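# Split magnet block tower into two equal stacks

## Task

Take the tall tower of magnetic blocks on the bench and divide it into two tidy stacks with the same height, both resting on the bench; when finished, the neighbouring row of items must still be upright.

## Robot and tools

Robot: two arms, left_arm and right_arm. left_arm has a left hand, right_arm a right hand (mirror images), each with five fingers. Base positions in the scene frame: left_arm (-0.008, +0.360, +0.019) m, right_arm (-0.039, -0.265, +0.041) m, both turned only very slightly about z. Scene frame: origin at table height between the arms, +z up, +x away from the robot over the table, left_arm toward +y. Each arm's reported hand pose, velocities and targets are in that arm's own base frame; fixed cameras and the table use the scene frame. Reported positions can be a few cm off.

Hand point: a spot 0.05 m in front of the palm, 0.15 m from the wrist face along the fingers. Its +z runs along straight fingers (tips reach 0.06-0.07 m past it), +y out of the palm, +x across the palm away from the thumb on the right hand (toward the thumb on the left hand). Finger centre lines sit 0.06 m behind the point along -y. A wrist bracket on the little-finger side can strike objects.

Row layout (28 numbers, each in [-1, 1], always all 28 even if one arm idles): left dx, dy, dz, rx, ry, rz; left little, ring, middle, index, thumb_bend, thumb_turn, force_limit, speed; then the same 14 for the right arm. dx..rz are an offset, not a pose: measured from that arm's Hand target at the start of the action (or move), along that arm's base axes, rotation as a rotation vector about the Hand target position. Scale: 1.0 = 0.6 m or 180 degrees. Every row within one action counts from the same start, and repeating an offset moves further. All six zeros re-request the current Hand target. Orientation commands are clipped to within 40 degrees of the measured orientation each step.

Hand numbers are absolute targets: fingers and thumb_bend +1 open/straight, -1 curled; thumb_turn +1 beside the palm, -1 in front of the palm opposite the fingers. force_limit: -1 about 0 N to +1 10 N at the fingertip (15 N for the two thumb motors). speed: -1 near zero, full from +0.48 upward (full travel 0.49 s); for a soft grip close at -0.94 or lower. With the thumb turned in, the hand grasps objects roughly 0.035-0.065 m thick. There is no 'no change' value: to keep a hand as is, resend the eight numbers last executed for it (if none yet, its hand_measured, hand_force_limit, hand_speed). A motor starts only when its target changes by at least 0.002; to squeeze harder raise force_limit and send a more closed target; to loosen send a more open one.

Tools:
- execute_actions(actions, cameras): actions is a list of actions; each action has up to 15 rows of 28 numbers, one per 1/30 s step; a short action repeats its final row. Images return only for an empty list or when cameras are named.
- move(target, speed, blend, blocking, cameras): target is one 28-number row or up to 15 rows, all offsets counted from the same starting Hand targets. speed in m/s, 0.002-4.3, default 0.25 (turns up to twice that in rad/s), one value or one per target. blend in m rounds corners (0 = stop at each). Paths are straight, do not avoid obstacles, and cap at 10 s. Avoid paths close to an arm's own base. Faster moves hit harder.
- wait(seconds 0-10, cameras): lets time pass holding commands.
- stop(cameras): brakes a running move.
- zoom_image(camera, region [x0,y0,x1,y1] pixels, at most 504x504): closer look at one of cam_high, cam_low, cam_left_wrist, cam_right_wrist from the latest images.
- show_instructions(): shows the reference image pages.
- finished_scene(scene=1): ends the scene for good.

Cameras: cam_high and cam_low 896x504, cam_left_wrist and cam_right_wrist 672x504 fisheye.

Results: per arm end_effector_position (m) and end_effector_quat_wxyz in its base frame; Hand target (last commanded pose after clipping, the origin for the next offsets); joint positions, velocities (may read 'within noise'), torques; hand_measured, hand_stopped_by (moving, target, force, stalled, fault), hand_load_n (positive = finger pushed open; near 0 after a lost grip), hand_force_limit, hand_speed. A move adds a 'move:' line: done, off_target, moving, held or fault, plus limits such as paced or held. Resting 1-5 cm short, usually low, is normal friction/sag, not contact; send the missing offset. Heads-up lines: MOTOR HOT above 85 °C; at 100 °C the arm drops (OVER-TEMPERATURE FAULT) for 30-60 s, so avoid long loaded or stretched holds.

Avoid: dropping or flinging blocks, releasing moving parts, slamming or pressing hard into the bench or fixed things, knocking over the standing row, anything ending off the table, arms touching each other (including one hand closing on the other's fingers), and excess finger force. Stuck arms keep pushing until commanded back past the hand point. Loose objects may get nudged occasionally.

Each tool is called as name(argument=value, ...), one argument or row to a line, values as JSON.

Reference images:

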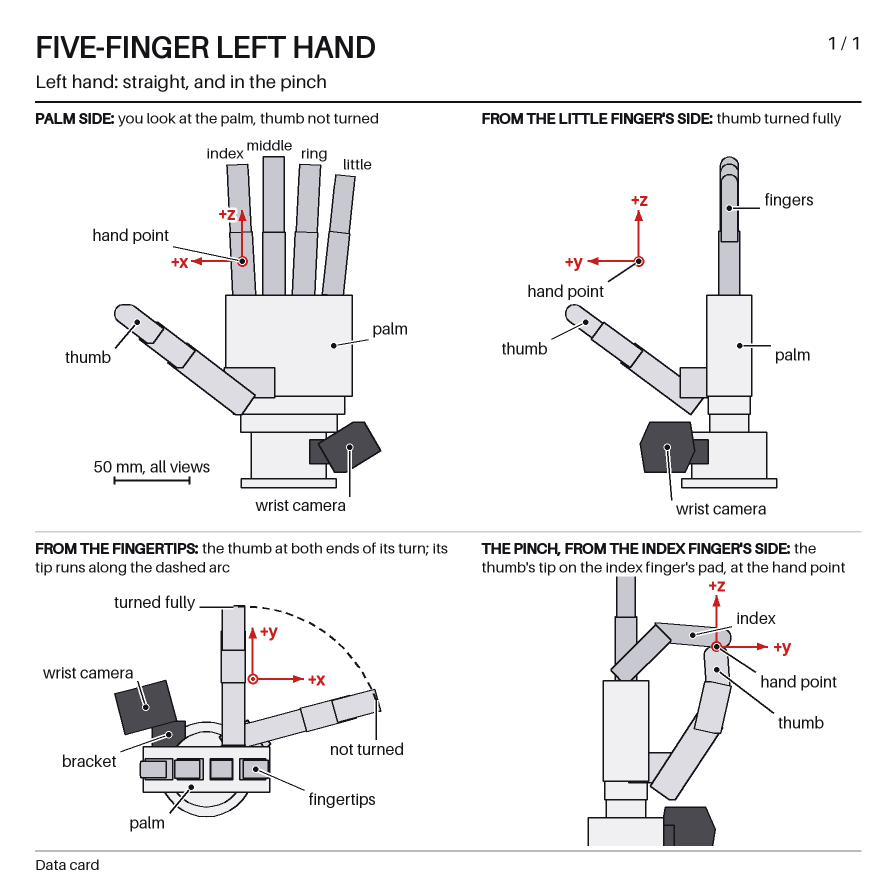

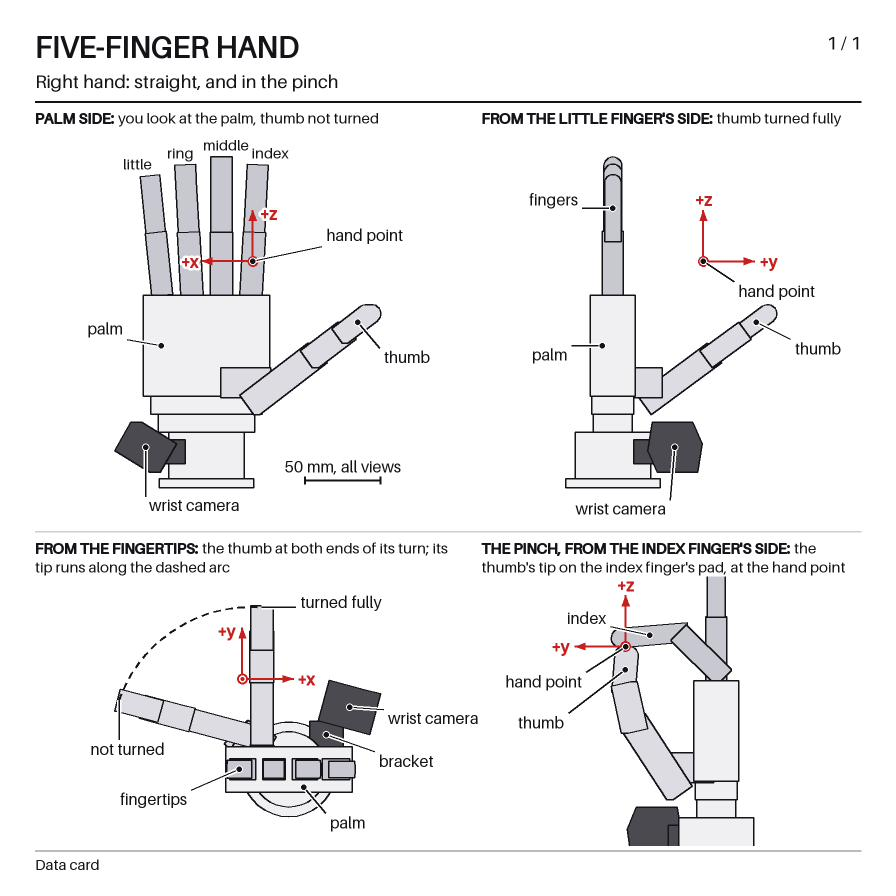

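## Session

execute_actions(
  actions=[],
)

Scene clock: 0.00 s.
left_arm: end_effector_position=(+0.1953, -0.2922, +0.3483) hand_measured=(+1.000, +1.000, +1.000, +1.000, +1.000, +1.000) hand_load_n=(+0.0, +0.0, +0.0, +0.0, +0.0, +0.5) hand_stopped_by=(target, target, target, target, target, target) hand_force_limit=0.00 hand_speed=-0.80 end_effector_quat_wxyz=(+0.439, +0.510, +0.739, +0.034) | right_arm: end_effector_position=(+0.3245, +0.0965, +0.2451) hand_measured=(+1.000, +1.000, +1.000, +1.000, +1.000, +1.000) hand_load_n=(+0.0, +0.0, +0.0, +0.0, +0.0, +0.0) hand_stopped_by=(target, target, target, target, target, target) hand_force_limit=0.00 hand_speed=-0.80 end_effector_quat_wxyz=(-0.009, -0.385, +0.923, -0.022)
Joint positions: left_arm=[-1.488 0.916 1.03 -1.047 -0.705 1.532] | right_arm=[0.121 1.249 1.262 -1.589 0.047 0.901]
Joint velocities: within noise
Joint torques (N m): no reading
Heat: left arm: hottest wrist pitch 31 °C; right arm: hottest waist 29 °C.
Hand target: left_arm +0.1957, -0.2959, +0.3631; +0.449, +0.502, +0.739, +0.021 | right_arm +0.3301, +0.0972, +0.2505; -0.002, -0.385, +0.923, -0.024

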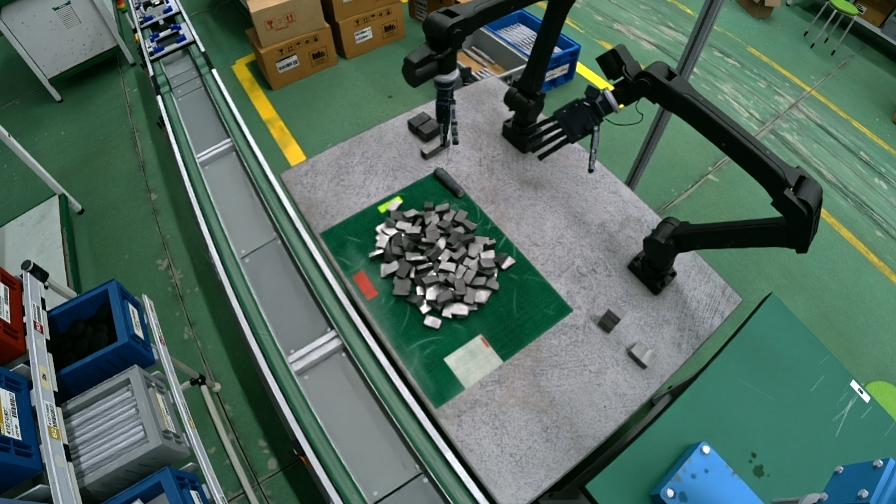

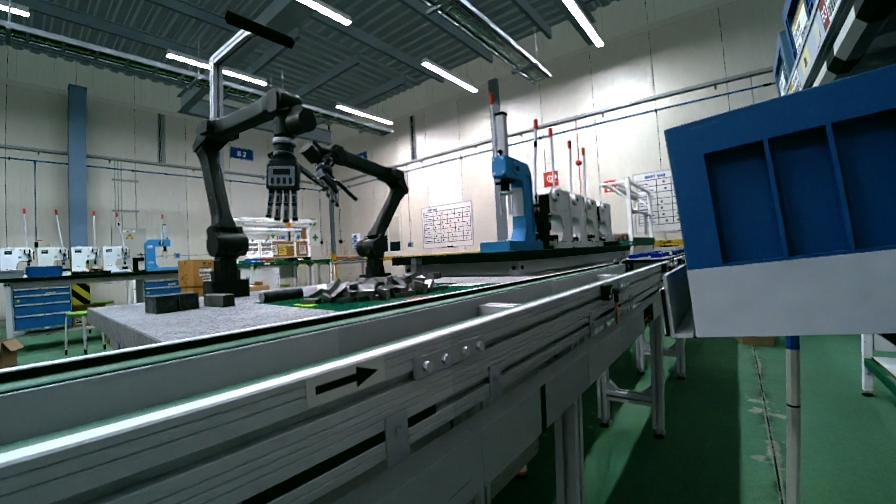

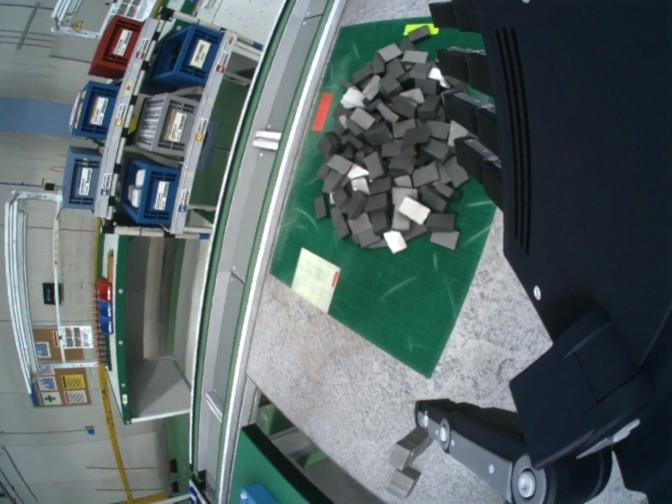

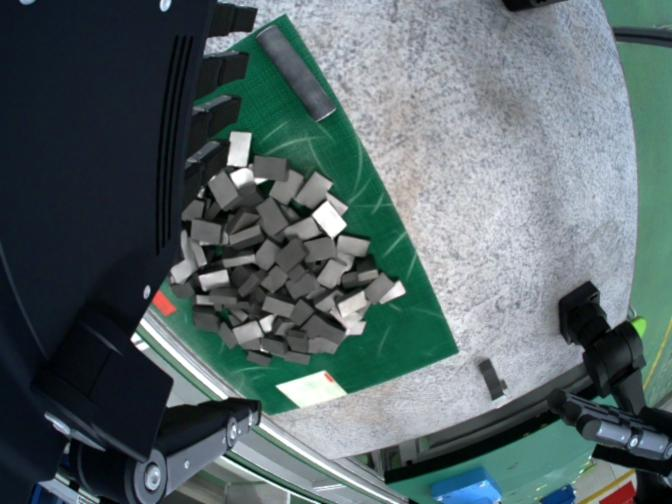

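zoom_image(
  camera="cam_high",
  region=[560, 270, 720, 400],
)

zoom_image(
  camera="cam_high",
  region=[380, 90, 500, 220],
)

zoom_image(
  camera="cam_high",
  region=[310, 160, 590, 410],
)

zoom_image(
  camera="cam_low",
  region=[90, 250, 470, 350],
)

zoom_image(
  camera="cam_left_wrist",
  region=[340, 380, 480, 504],
)

zoom_image(
  camera="cam_right_wrist",
  region=[420, 330, 580, 430],
)

Scaled by 3.150 from the camera's 896x504 image, which has a finer 1280x720 frame.

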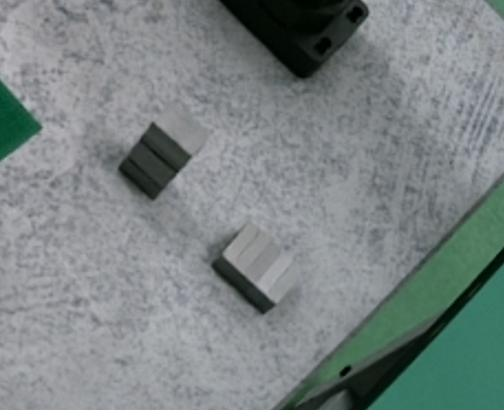

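Scaled by 3.877 from the camera's 896x504 image, which has a finer 1280x720 frame.

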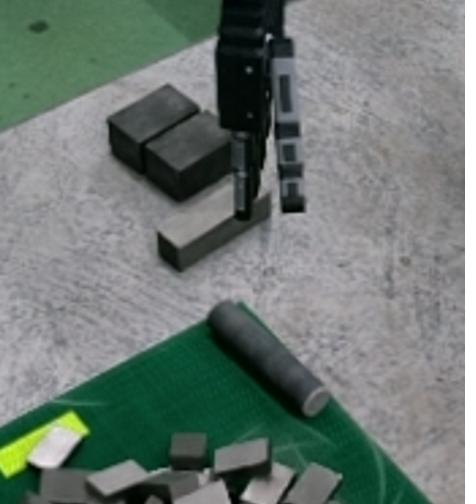

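Scaled by 1.800 from the camera's 896x504 image, which has a finer 1280x720 frame.

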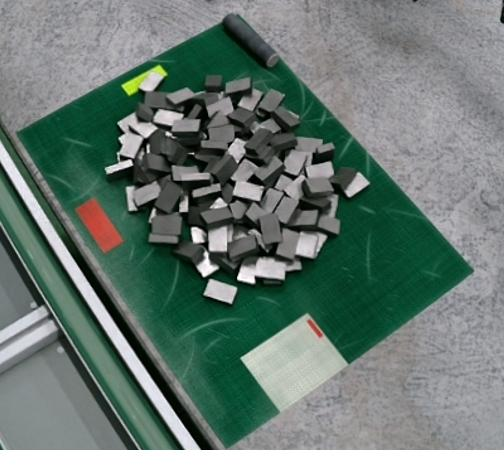

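Scaled by 1.326 from the camera's 896x504 image, which has a finer 1280x720 frame.

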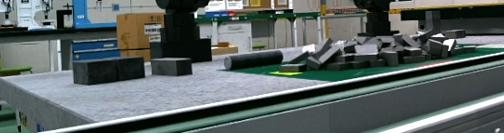

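Scaled by 3.600 from the camera's 672x504 image, which has a finer 960x720 frame.

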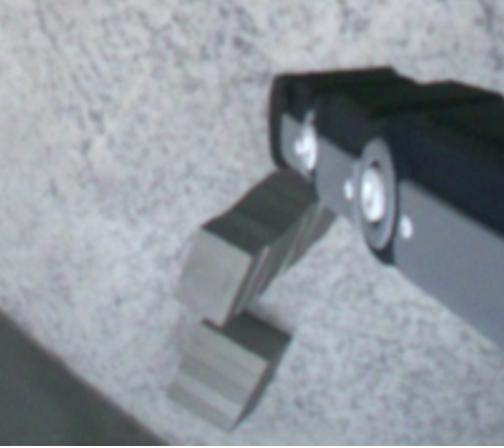

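Scaled by 3.150 from the camera's 672x504 image, which has a finer 960x720 frame.

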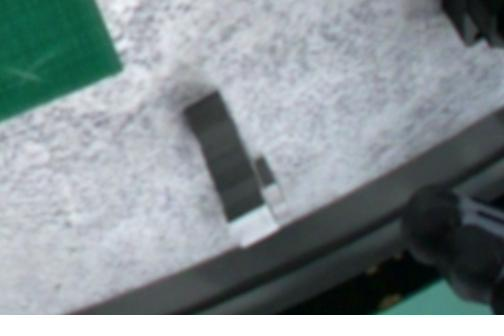

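move(
  target=[0.0405,0.41,-0.072,0.201,0.2206,-0.1113,1,1,1,1,1,1,0,-0.8,0,0,0,0,0,0,1,1,1,1,1,1,0,-0.8],
  cameras=["all"],
)

Scene clock: 9.73 s.
left_arm: end_effector_position=(+0.2191, -0.0534, +0.3174) hand_measured=(+1.000, +1.000, +1.000, +1.000, +1.000, +1.000) hand_load_n=(+0.0, +0.0, +0.0, +0.0, +0.0, +0.0) hand_stopped_by=(target, target, target, target, target, target) hand_force_limit=0.00 hand_speed=-0.80 end_effector_quat_wxyz=(+0.118, +0.579, +0.797, +0.121) | right_arm: end_effector_position=(+0.3245, +0.0965, +0.2451) hand_measured=(+1.000, +1.000, +1.000, +1.000, +1.000, +1.000) hand_load_n=(+0.0, +0.5, +0.0, +0.0, +0.0, +0.0) hand_stopped_by=(target, target, target, target, target, target) hand_force_limit=0.00 hand_speed=-0.80 end_effector_quat_wxyz=(-0.009, -0.385, +0.923, -0.022)
Joint positions: left_arm=[-0.787 0.718 1.048 -1.701 -0.276 2.069] | right_arm=[0.121 1.249 1.262 -1.589 0.047 0.901]
Joint torques (N m): left_arm=[0.73 -0.85 9.13 0.99 -0.22 0.31] | right_arm=[0.62 -7.47 9.89 0.4 -0.02 0.05]
Heat: left arm: hottest wrist pitch 31 °C; right arm: hottest waist 29 °C.
Hand target: left_arm +0.2199, -0.0499, +0.3199; +0.001, +0.707, +0.707, +0.001 | right_arm +0.3301, +0.0972, +0.2505; -0.002, -0.385, +0.923, -0.024
Off the commanded pose: left_arm 0.004 m, 26 deg | right_arm 0.008 m, 1 deg.
joint sent to its limit (left arm) — joint 4 (wrist pitch), lower limit; joint 6 (wrist roll), upper limit. The joint targets are off in orientation, not in position.
move: off_target (left_arm)
camera_calibration:
cam_left_wrist: T_world_to_cam=[[-0.929645, -0.0207537, -0.367871, 0.326808], [-0.235495, 0.801337, 0.54991, -0.0893092], [0.283376, 0.597853, -0.749847, 0.318888], [0, 0, 0, 1]] pos_world=[0.192419, -0.112299, 0.408452]

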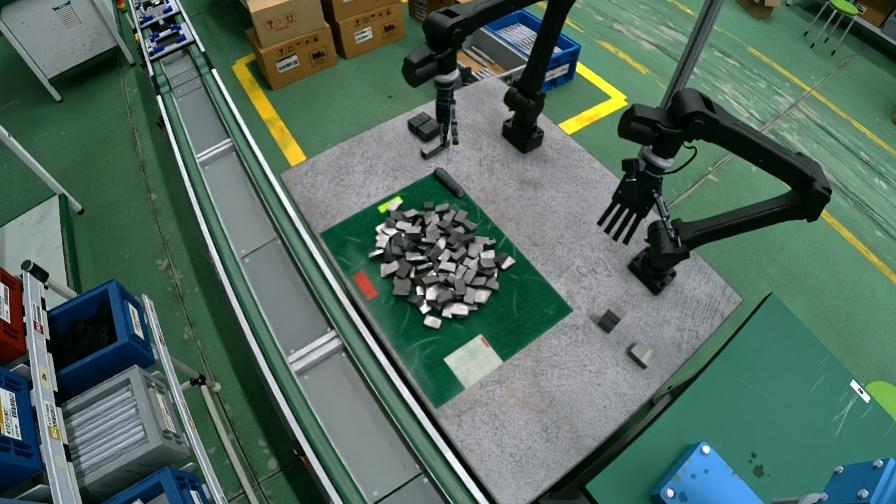

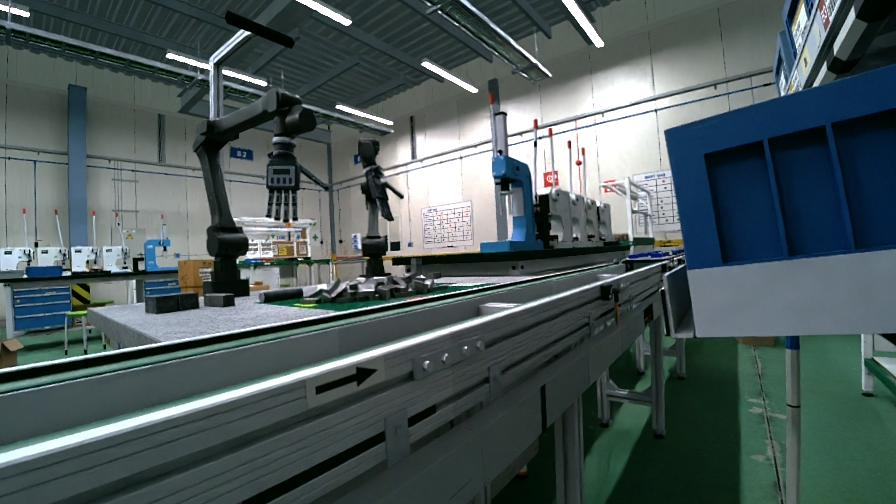

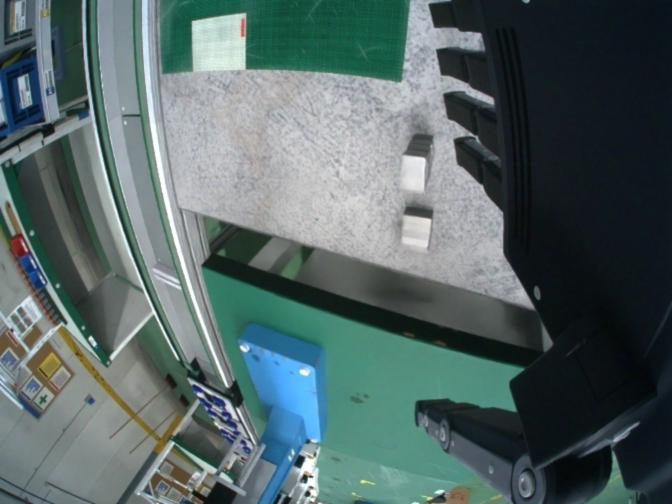

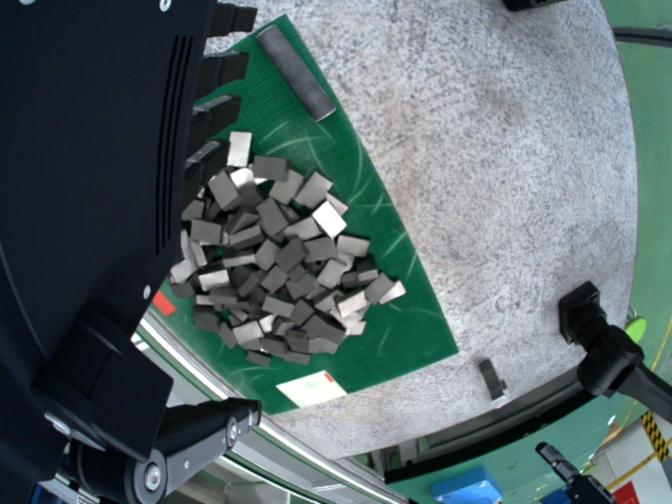

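zoom_image(
  camera="cam_left_wrist",
  region=[370, 110, 470, 270],
)

Scaled by 3.150 from the camera's 672x504 image, which has a finer 960x720 frame.

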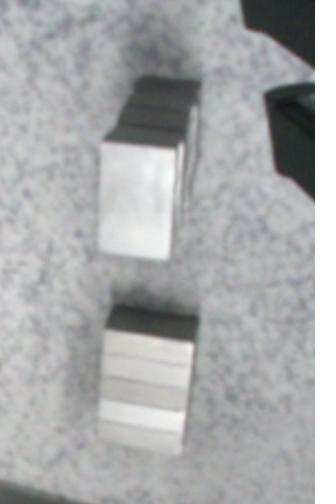

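zoom_image(
  camera="cam_high",
  region=[590, 300, 665, 375],
)

zoom_image(
  camera="cam_left_wrist",
  region=[390, 120, 450, 190],
)

zoom_image(
  camera="cam_left_wrist",
  region=[390, 190, 450, 260],
)

Scaled by 6.720 from the camera's 896x504 image, which has a finer 1280x720 frame.

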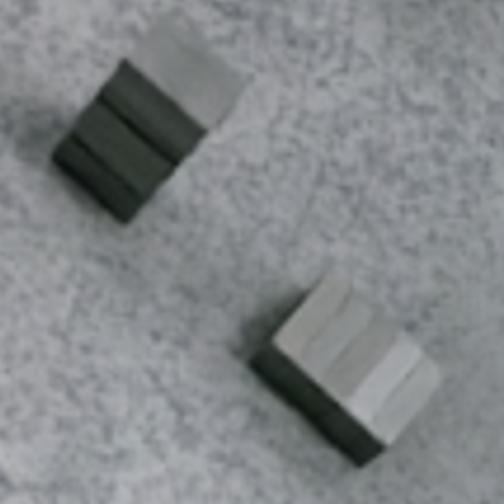

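Scaled by 7.200 from the camera's 672x504 image, which has a finer 960x720 frame.

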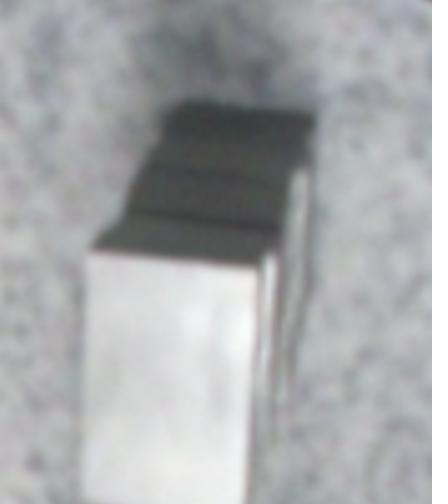

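Scaled by 7.200 from the camera's 672x504 image, which has a finer 960x720 frame.

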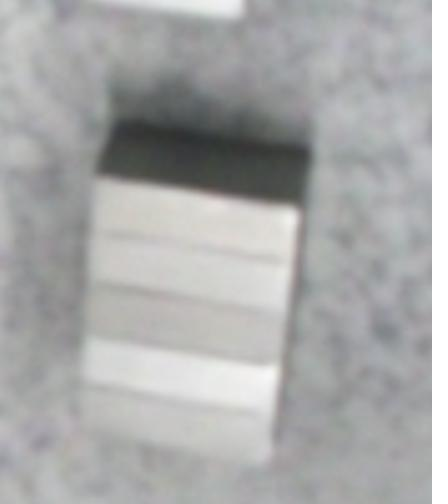

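move(
  target=[0.2333,0.1167,-0.25,0,0,0.5,1,1,1,1,1,1,0,-0.8,0,0,0,0,0,0,1,1,1,1,1,1,0,-0.8],
  cameras=["all"],
)

Scene clock: 24.77 s.
left_arm: end_effector_position=(+0.3413, +0.0210, +0.1555) hand_measured=(+1.000, +1.000, +1.000, +1.000, +1.000, +1.000) hand_load_n=(+0.0, +0.0, +0.0, +0.0, +0.0, +0.0) hand_stopped_by=(target, target, target, target, target, target) hand_force_limit=0.00 hand_speed=-0.80 end_effector_quat_wxyz=(-0.025, +0.012, +1.000, +0.004) | right_arm: end_effector_position=(+0.3245, +0.0965, +0.2451) hand_measured=(+1.000, +1.000, +1.000, +1.000, +1.000, +1.000) hand_load_n=(+0.0, +0.0, +0.0, +0.0, -0.5, +0.0) hand_stopped_by=(target, target, target, target, target, target) hand_force_limit=0.00 hand_speed=-0.80 end_effector_quat_wxyz=(-0.009, -0.385, +0.923, -0.022)
Joint positions: left_arm=[-0.108 1.379 1.131 -1.374 -0.004 1.486] | right_arm=[0.121 1.249 1.262 -1.589 0.047 0.901]
Joint torques (N m): left_arm=[0.67 -7.65 13 1.05 0.19 -0.02] | right_arm=[0.73 -7.47 9.92 0.36 -0.04 0.06]
Heat: left arm: hottest wrist pitch 31 °C; right arm: hottest waist 29 °C.
Hand target: left_arm +0.3598, +0.0200, +0.1698; +0.000, +0.000, +1.000, +0.001 | right_arm +0.3301, +0.0972, +0.2505; -0.002, -0.385, +0.923, -0.024
Off the commanded pose: left_arm 0.024 m, 3 deg | right_arm 0.008 m, 1 deg.
move: off_target (left_arm)
camera_calibration:
cam_left_wrist: T_world_to_cam=[[-0.301852, -0.952735, -0.0343579, 0.135906], [-0.773799, 0.223791, 0.592581, 0.158082], [-0.556884, 0.205458, -0.804778, 0.421967], [0, 0, 0, 1]] pos_world=[0.398334, 0.00740881, 0.250582]

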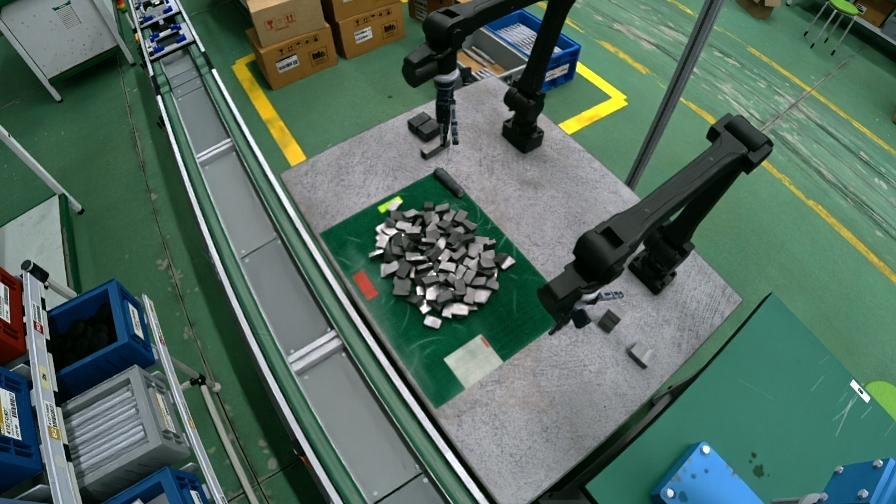

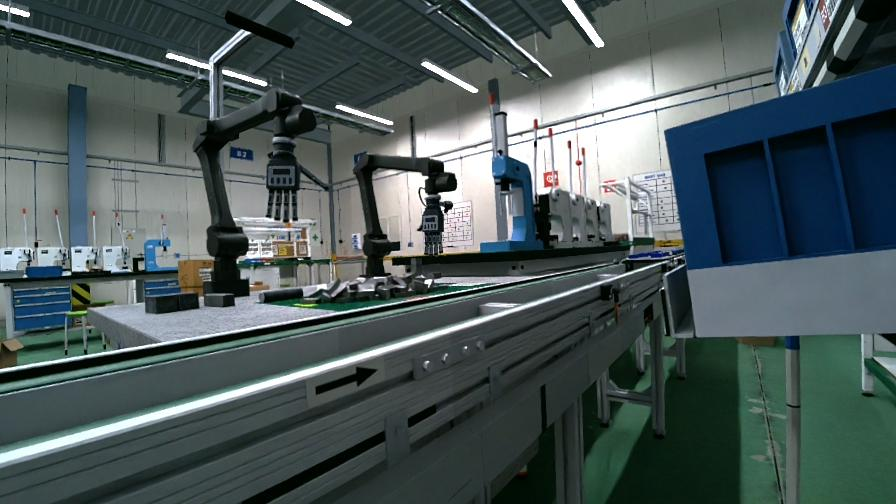

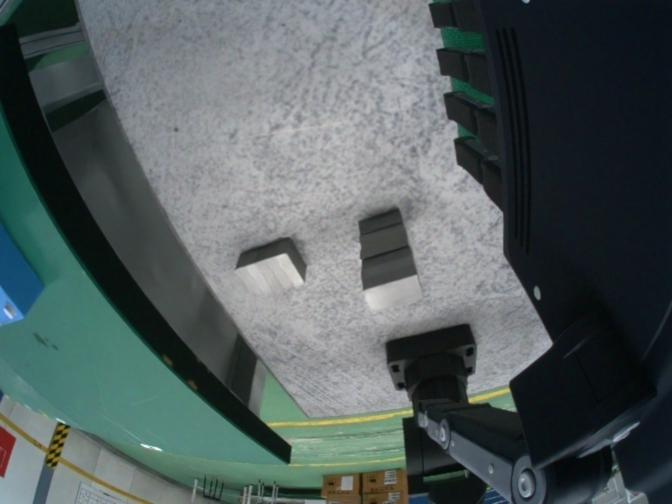

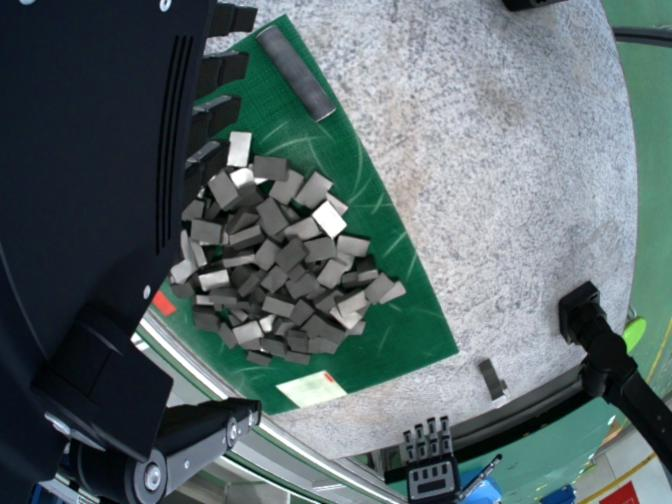

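zoom_image(
  camera="cam_left_wrist",
  region=[340, 195, 440, 325],
)

zoom_image(
  camera="cam_left_wrist",
  region=[220, 220, 320, 310],
)

Scaled by 3.877 from the camera's 672x504 image, which has a finer 960x720 frame.

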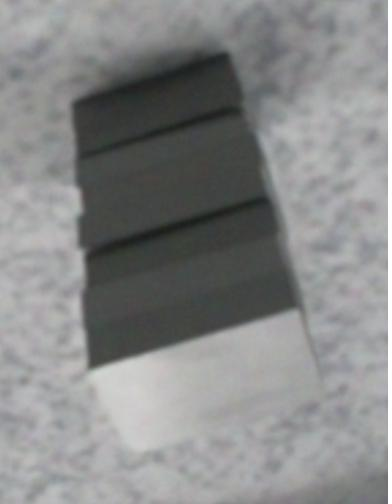

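Scaled by 5.040 from the camera's 672x504 image, which has a finer 960x720 frame.

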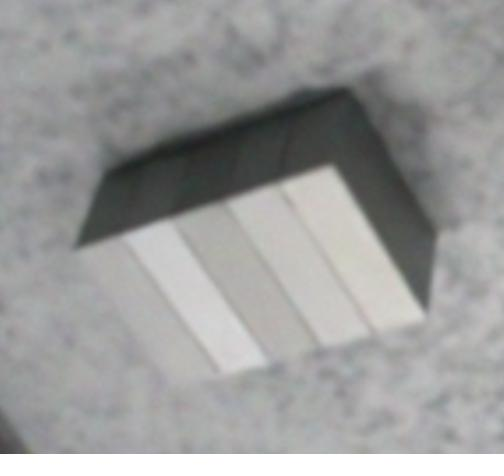

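zoom_image(
  camera="cam_left_wrist",
  region=[355, 205, 385, 255],
)

zoom_image(
  camera="cam_left_wrist",
  region=[355, 250, 425, 315],
)

zoom_image(
  camera="cam_left_wrist",
  region=[390, 205, 425, 285],
)

Scaled by 10.080 from the camera's 672x504 image, which has a finer 960x720 frame.

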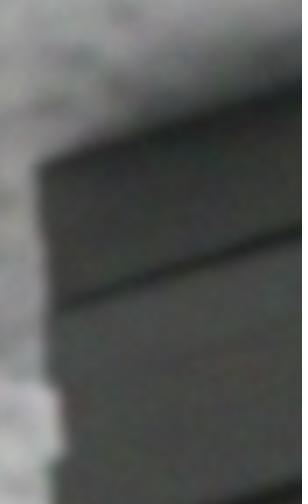

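Scaled by 7.200 from the camera's 672x504 image, which has a finer 960x720 frame.

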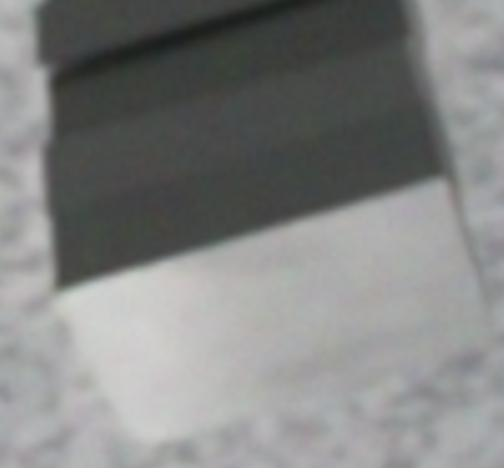

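Scaled by 6.300 from the camera's 672x504 image, which has a finer 960x720 frame.

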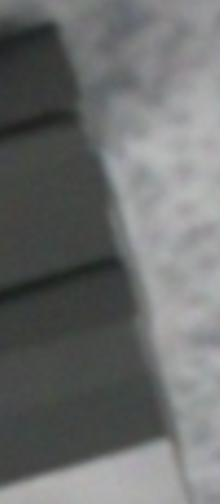

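move(
  target=[-0.15,-0.033,0.15,-0.1837,-0.1959,0.4932,1,1,1,1,1,-1,-0.6,0,0,0,0,0,0,0,1,1,1,1,1,1,0,-0.8],
  cameras=["all"],
)

Scene clock: 54.20 s.
left_arm: end_effector_position=(+0.2657, +0.0012, +0.2544) hand_measured=(+1.000, +1.000, +1.000, +1.000, +1.000, -1.000) hand_load_n=(+0.0, +0.0, +0.0, +0.0, +0.0, +0.0) hand_stopped_by=(target, target, target, target, target, target) hand_force_limit=-0.60 hand_speed=0.00 end_effector_quat_wxyz=(-0.262, +0.677, -0.643, +0.244) | right_arm: end_effector_position=(+0.3245, +0.0965, +0.2451) hand_measured=(+1.000, +1.000, +1.000, +1.000, +1.000, +1.000) hand_load_n=(+0.0, +0.0, +0.0, +0.0, +0.0, +0.0) hand_stopped_by=(target, target, target, target, target, target) hand_force_limit=0.00 hand_speed=-0.80 end_effector_quat_wxyz=(-0.009, -0.385, +0.923, -0.022)
Joint positions: left_arm=[0.148 0.641 0.861 -1.06 0.059 0.075] | right_arm=[0.121 1.249 1.262 -1.589 0.047 0.901]
Joint torques (N m): left_arm=[-0.09 -1.14 10.33 2.73 0.03 0] | right_arm=[0.56 -7.41 9.94 0.39 -0.03 0.05]
Heat: left arm: hottest elbow 31 °C; right arm: hottest waist 29 °C.
Hand target: left_arm +0.2699, +0.0002, +0.2599; -0.269, +0.678, -0.636, +0.252 | right_arm +0.3301, +0.0972, +0.2505; -0.002, -0.385, +0.923, -0.024
Off the commanded pose: left_arm 0.007 m, 2 deg | right_arm 0.008 m, 1 deg.
move: done
camera_calibration:
cam_left_wrist: T_world_to_cam=[[0.75563, -0.24113, 0.608998, -0.348008], [-0.479946, -0.836545, 0.264279, 0.0521682], [0.445729, -0.491984, -0.747849, 0.183569], [0, 0, 0, 1]] pos_world=[0.206182, 0.0500388, 0.335431]

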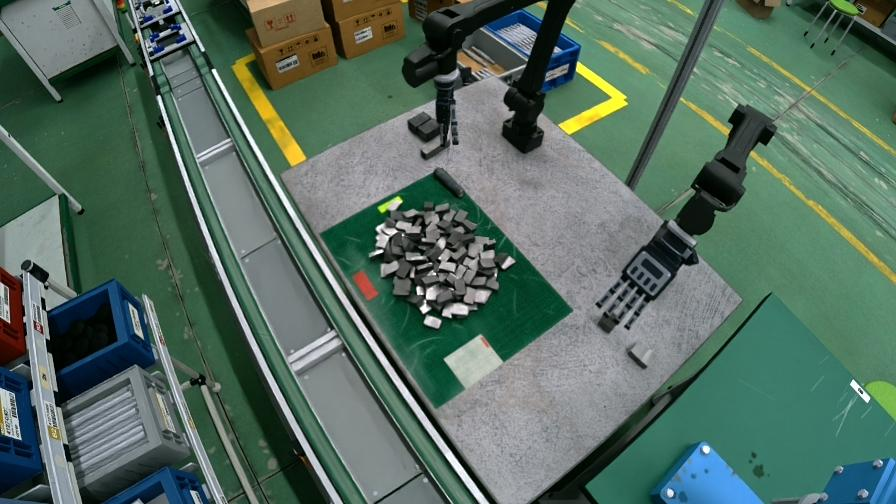

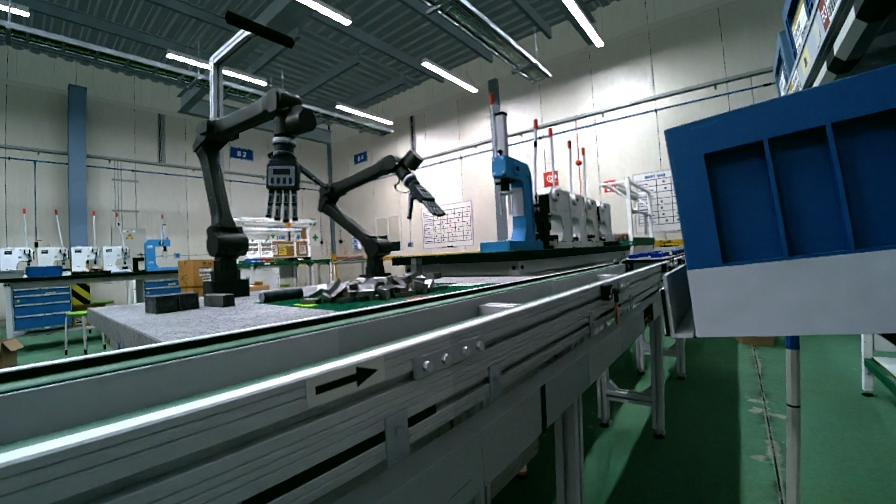

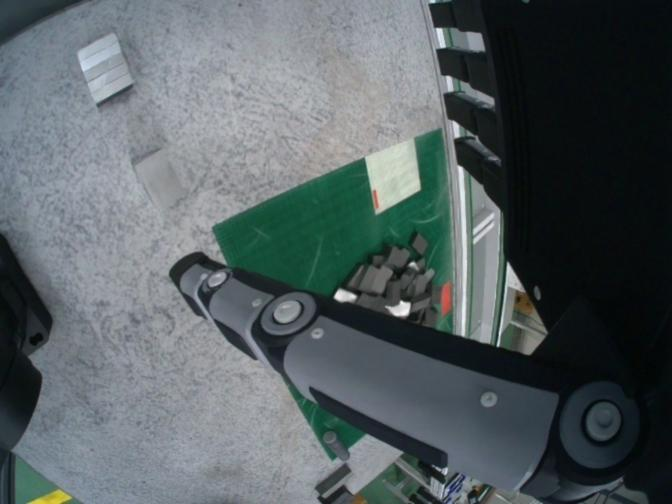

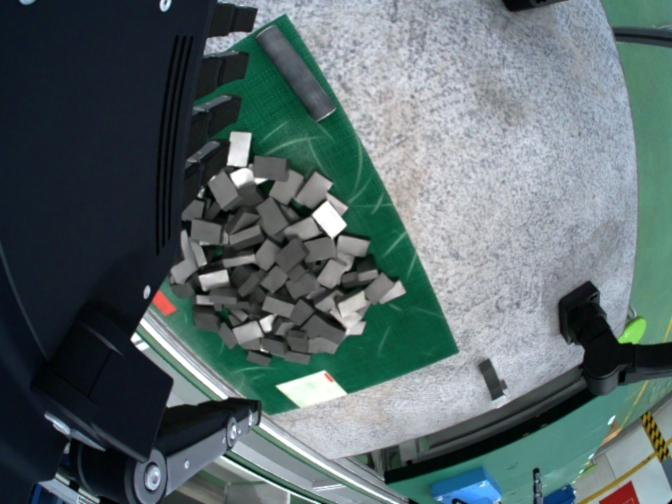

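zoom_image(
  camera="cam_left_wrist",
  region=[110, 130, 240, 260],
)

Scaled by 3.877 from the camera's 672x504 image, which has a finer 960x720 frame.

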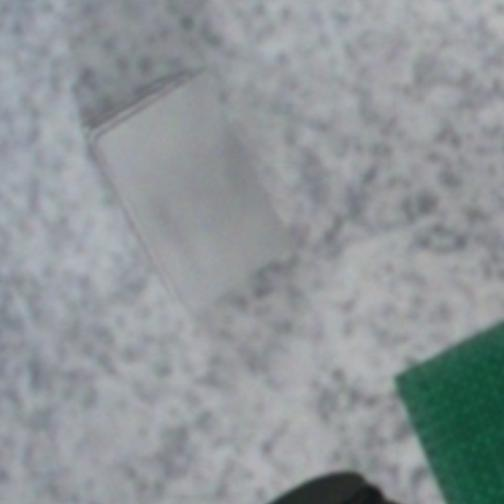

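move(
  target=[-0.043,0.0205,-0.2417,0,0,0,1,1,1,1,1,-1,-0.6,0,0,0,0,0,0,0,1,1,1,1,1,1,0,-0.8],
  cameras=["all"],
)

Scene clock: 57.97 s.
left_arm: end_effector_position=(+0.2394, +0.0088, +0.1096) hand_measured=(+1.000, +1.000, +1.000, +1.000, +1.000, -1.000) hand_load_n=(+0.0, +0.0, +0.0, +0.0, +0.0, +0.0) hand_stopped_by=(target, target, target, target, target, target) hand_force_limit=-0.60 hand_speed=0.00 end_effector_quat_wxyz=(-0.257, +0.685, -0.635, +0.248) | right_arm: end_effector_position=(+0.3245, +0.0965, +0.2451) hand_measured=(+1.000, +1.000, +1.000, +1.000, +1.000, +1.000) hand_load_n=(+0.0, +0.0, +0.0, -0.5, +0.0, +0.0) hand_stopped_by=(target, target, target, target, target, target) hand_force_limit=0.00 hand_speed=-0.80 end_effector_quat_wxyz=(-0.009, -0.385, +0.923, -0.022)
Joint positions: left_arm=[0.235 0.519 0.446 -0.775 0.119 0.114] | right_arm=[0.121 1.249 1.262 -1.589 0.047 0.901]
Joint torques (N m): left_arm=[0.32 0.56 10.54 2.89 0.31 0.34] | right_arm=[0.56 -7.47 9.98 0.38 -0.03 0.05]
Heat: left arm: hottest elbow 31 °C; right arm: hottest waist 29 °C.
Hand target: left_arm +0.2441, +0.0126, +0.1149; -0.269, +0.678, -0.636, +0.252 | right_arm +0.3301, +0.0972, +0.2505; -0.002, -0.385, +0.923, -0.024
Off the commanded pose: left_arm 0.008 m, 2 deg | right_arm 0.008 m, 1 deg.
move: done
camera_calibration:
cam_left_wrist: T_world_to_cam=[[0.759693, -0.215672, 0.613476, -0.239712], [-0.465124, -0.839515, 0.280846, 0.078763], [0.454451, -0.498699, -0.738088, 0.0875953], [0, 0, 0, 1]] pos_world=[0.178934, 0.0581073, 0.18959]

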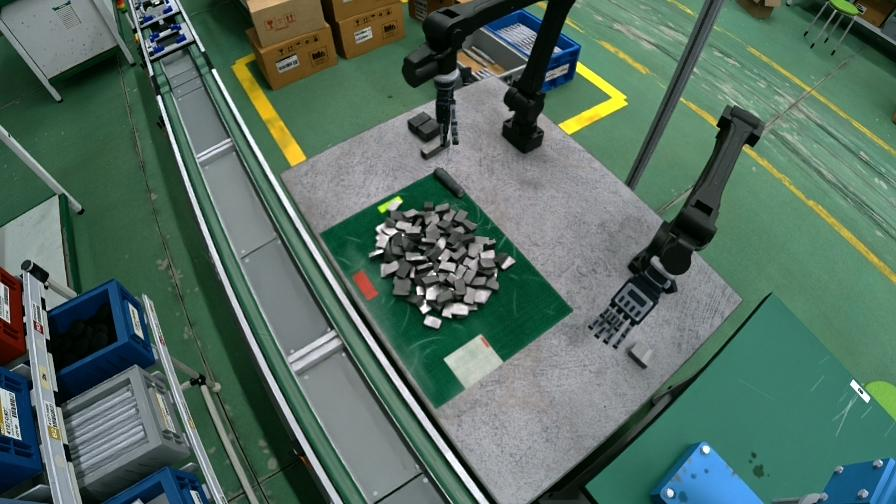

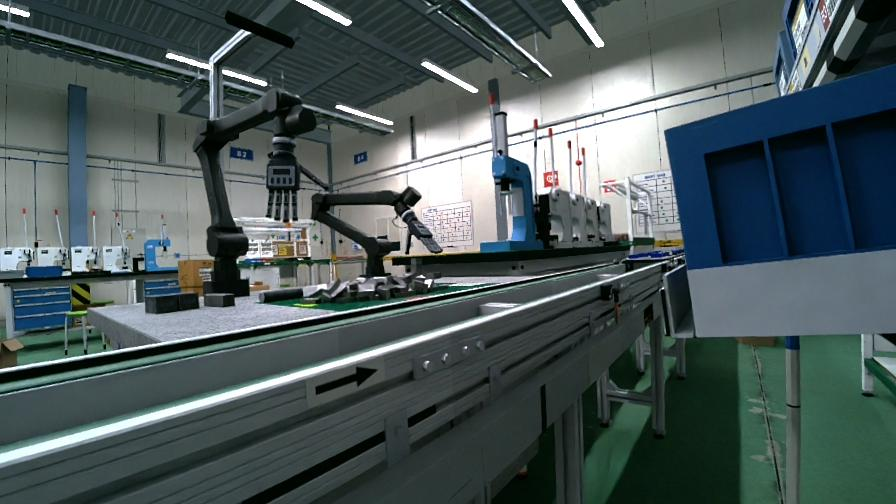

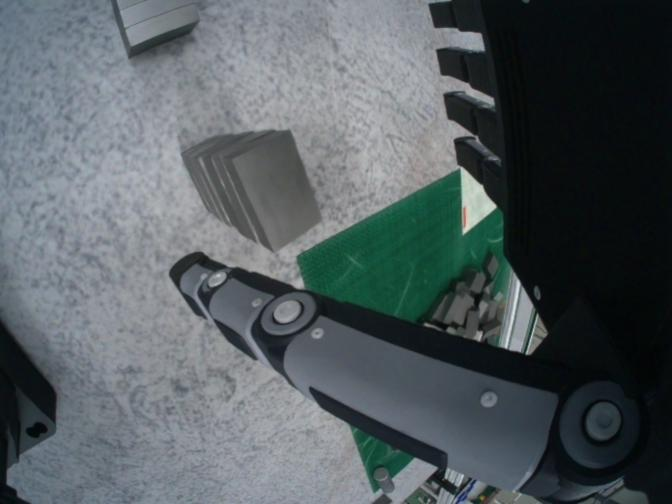

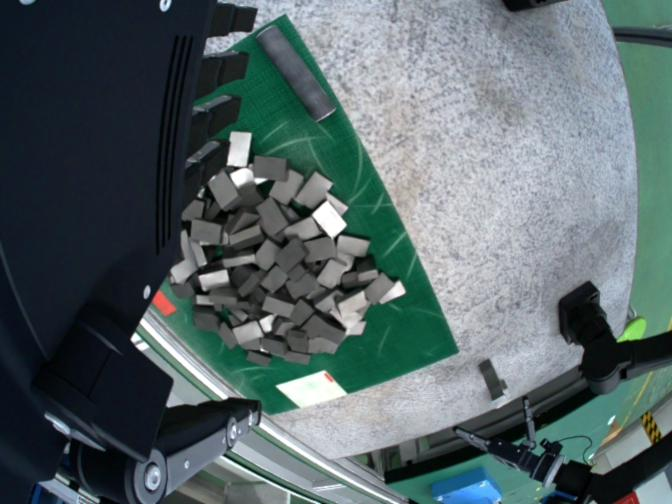

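zoom_image(
  camera="cam_left_wrist",
  region=[170, 120, 330, 260],
)

zoom_image(
  camera="cam_left_wrist",
  region=[175, 130, 245, 200],
)

Scaled by 3.150 from the camera's 672x504 image, which has a finer 960x720 frame.

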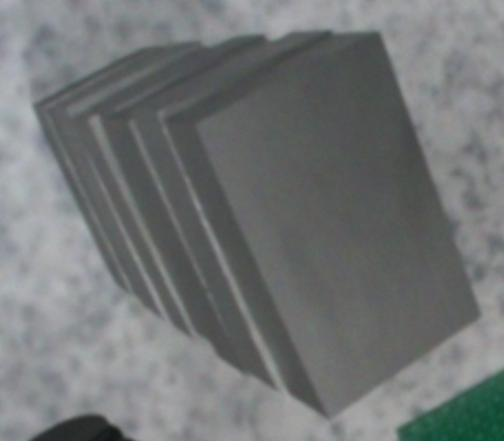

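Scaled by 7.200 from the camera's 672x504 image, which has a finer 960x720 frame.

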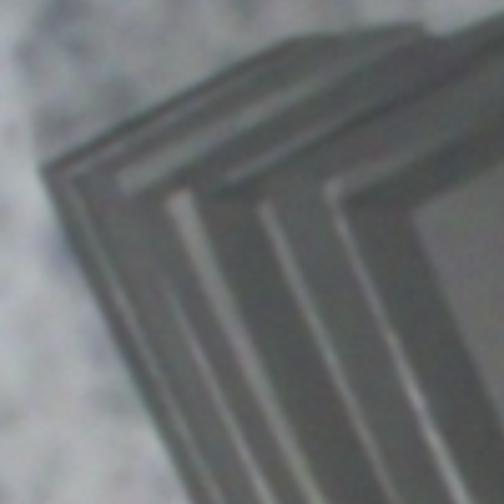

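move(
  target=[0.005,0.005,-0.055,0,0,0,1,1,1,1,1,-1,-0.6,0,0,0,0,0,0,0,1,1,1,1,1,1,0,-0.8],
  speed=0.12,
  cameras=["cam_left_wrist","cam_high"],
)

Scene clock: 61.80 s.
left_arm: end_effector_position=(+0.2428, +0.0119, +0.0793) hand_measured=(+1.000, +1.000, +1.000, +1.000, +1.000, -1.000) hand_load_n=(+0.0, +0.0, +0.0, +0.0, +0.0, +0.0) hand_stopped_by=(target, target, target, target, target, target) hand_force_limit=-0.60 hand_speed=0.00 end_effector_quat_wxyz=(-0.262, +0.683, -0.634, +0.251) | right_arm: end_effector_position=(+0.3245, +0.0965, +0.2451) hand_measured=(+1.000, +1.000, +1.000, +1.000, +1.000, +1.000) hand_load_n=(+0.0, +0.0, +0.0, +0.0, +0.0, +0.0) hand_stopped_by=(target, target, target, target, target, target) hand_force_limit=0.00 hand_speed=-0.80 end_effector_quat_wxyz=(-0.009, -0.385, +0.923, -0.022)
Joint positions: left_arm=[0.249 0.544 0.368 -0.662 0.128 0.125] | right_arm=[0.121 1.249 1.262 -1.589 0.047 0.901]
Joint torques (N m): left_arm=[0.97 1.26 10.39 3.03 0.29 0.26] | right_arm=[0.62 -7.41 9.94 0.36 -0.03 0.06]
Heat: left arm: hottest elbow 31 °C; right arm: hottest waist 29 °C.
Hand target: left_arm +0.2471, +0.0156, +0.0819; -0.269, +0.678, -0.636, +0.252 | right_arm +0.3301, +0.0972, +0.2505; -0.002, -0.385, +0.923, -0.024
Off the commanded pose: left_arm 0.006 m, 1 deg | right_arm 0.008 m, 1 deg.
move: done
camera_calibration:
cam_left_wrist: T_world_to_cam=[[0.752402, -0.217947, 0.621602, -0.221934], [-0.468734, -0.840164, 0.272787, 0.0930012], [0.462795, -0.496612, -0.734301, 0.0629209], [0, 0, 0, 1]] pos_world=[0.181457, 0.0610136, 0.158788]
Images, in order (width x height): cam_high 896x504, cam_left_wrist 672x504.

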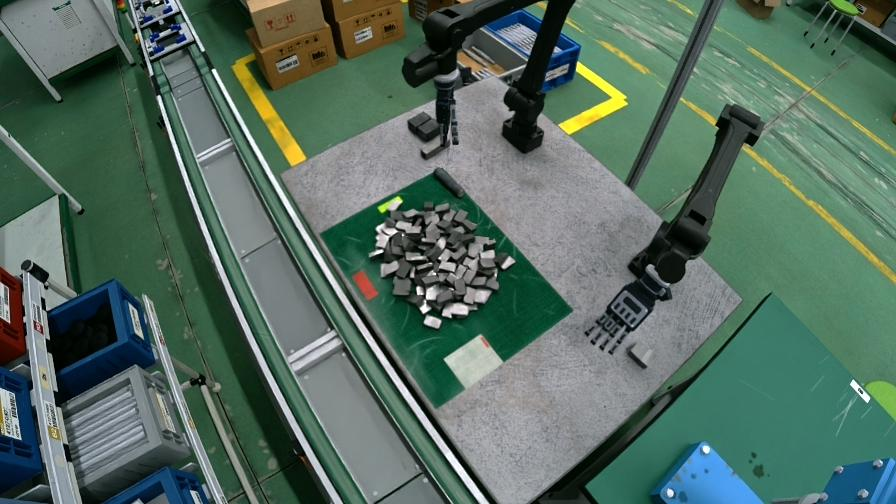

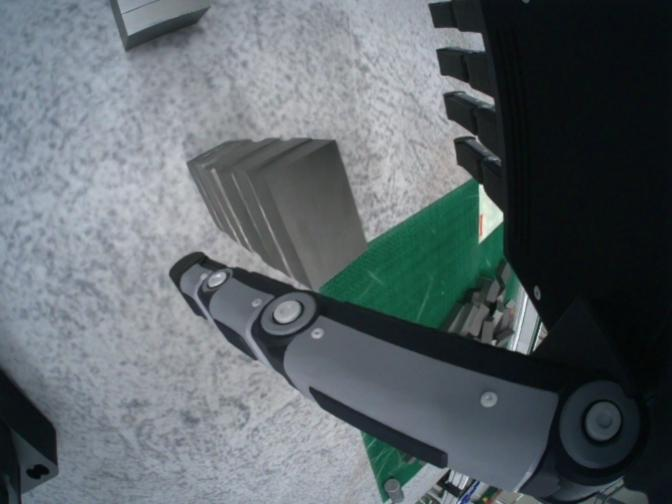

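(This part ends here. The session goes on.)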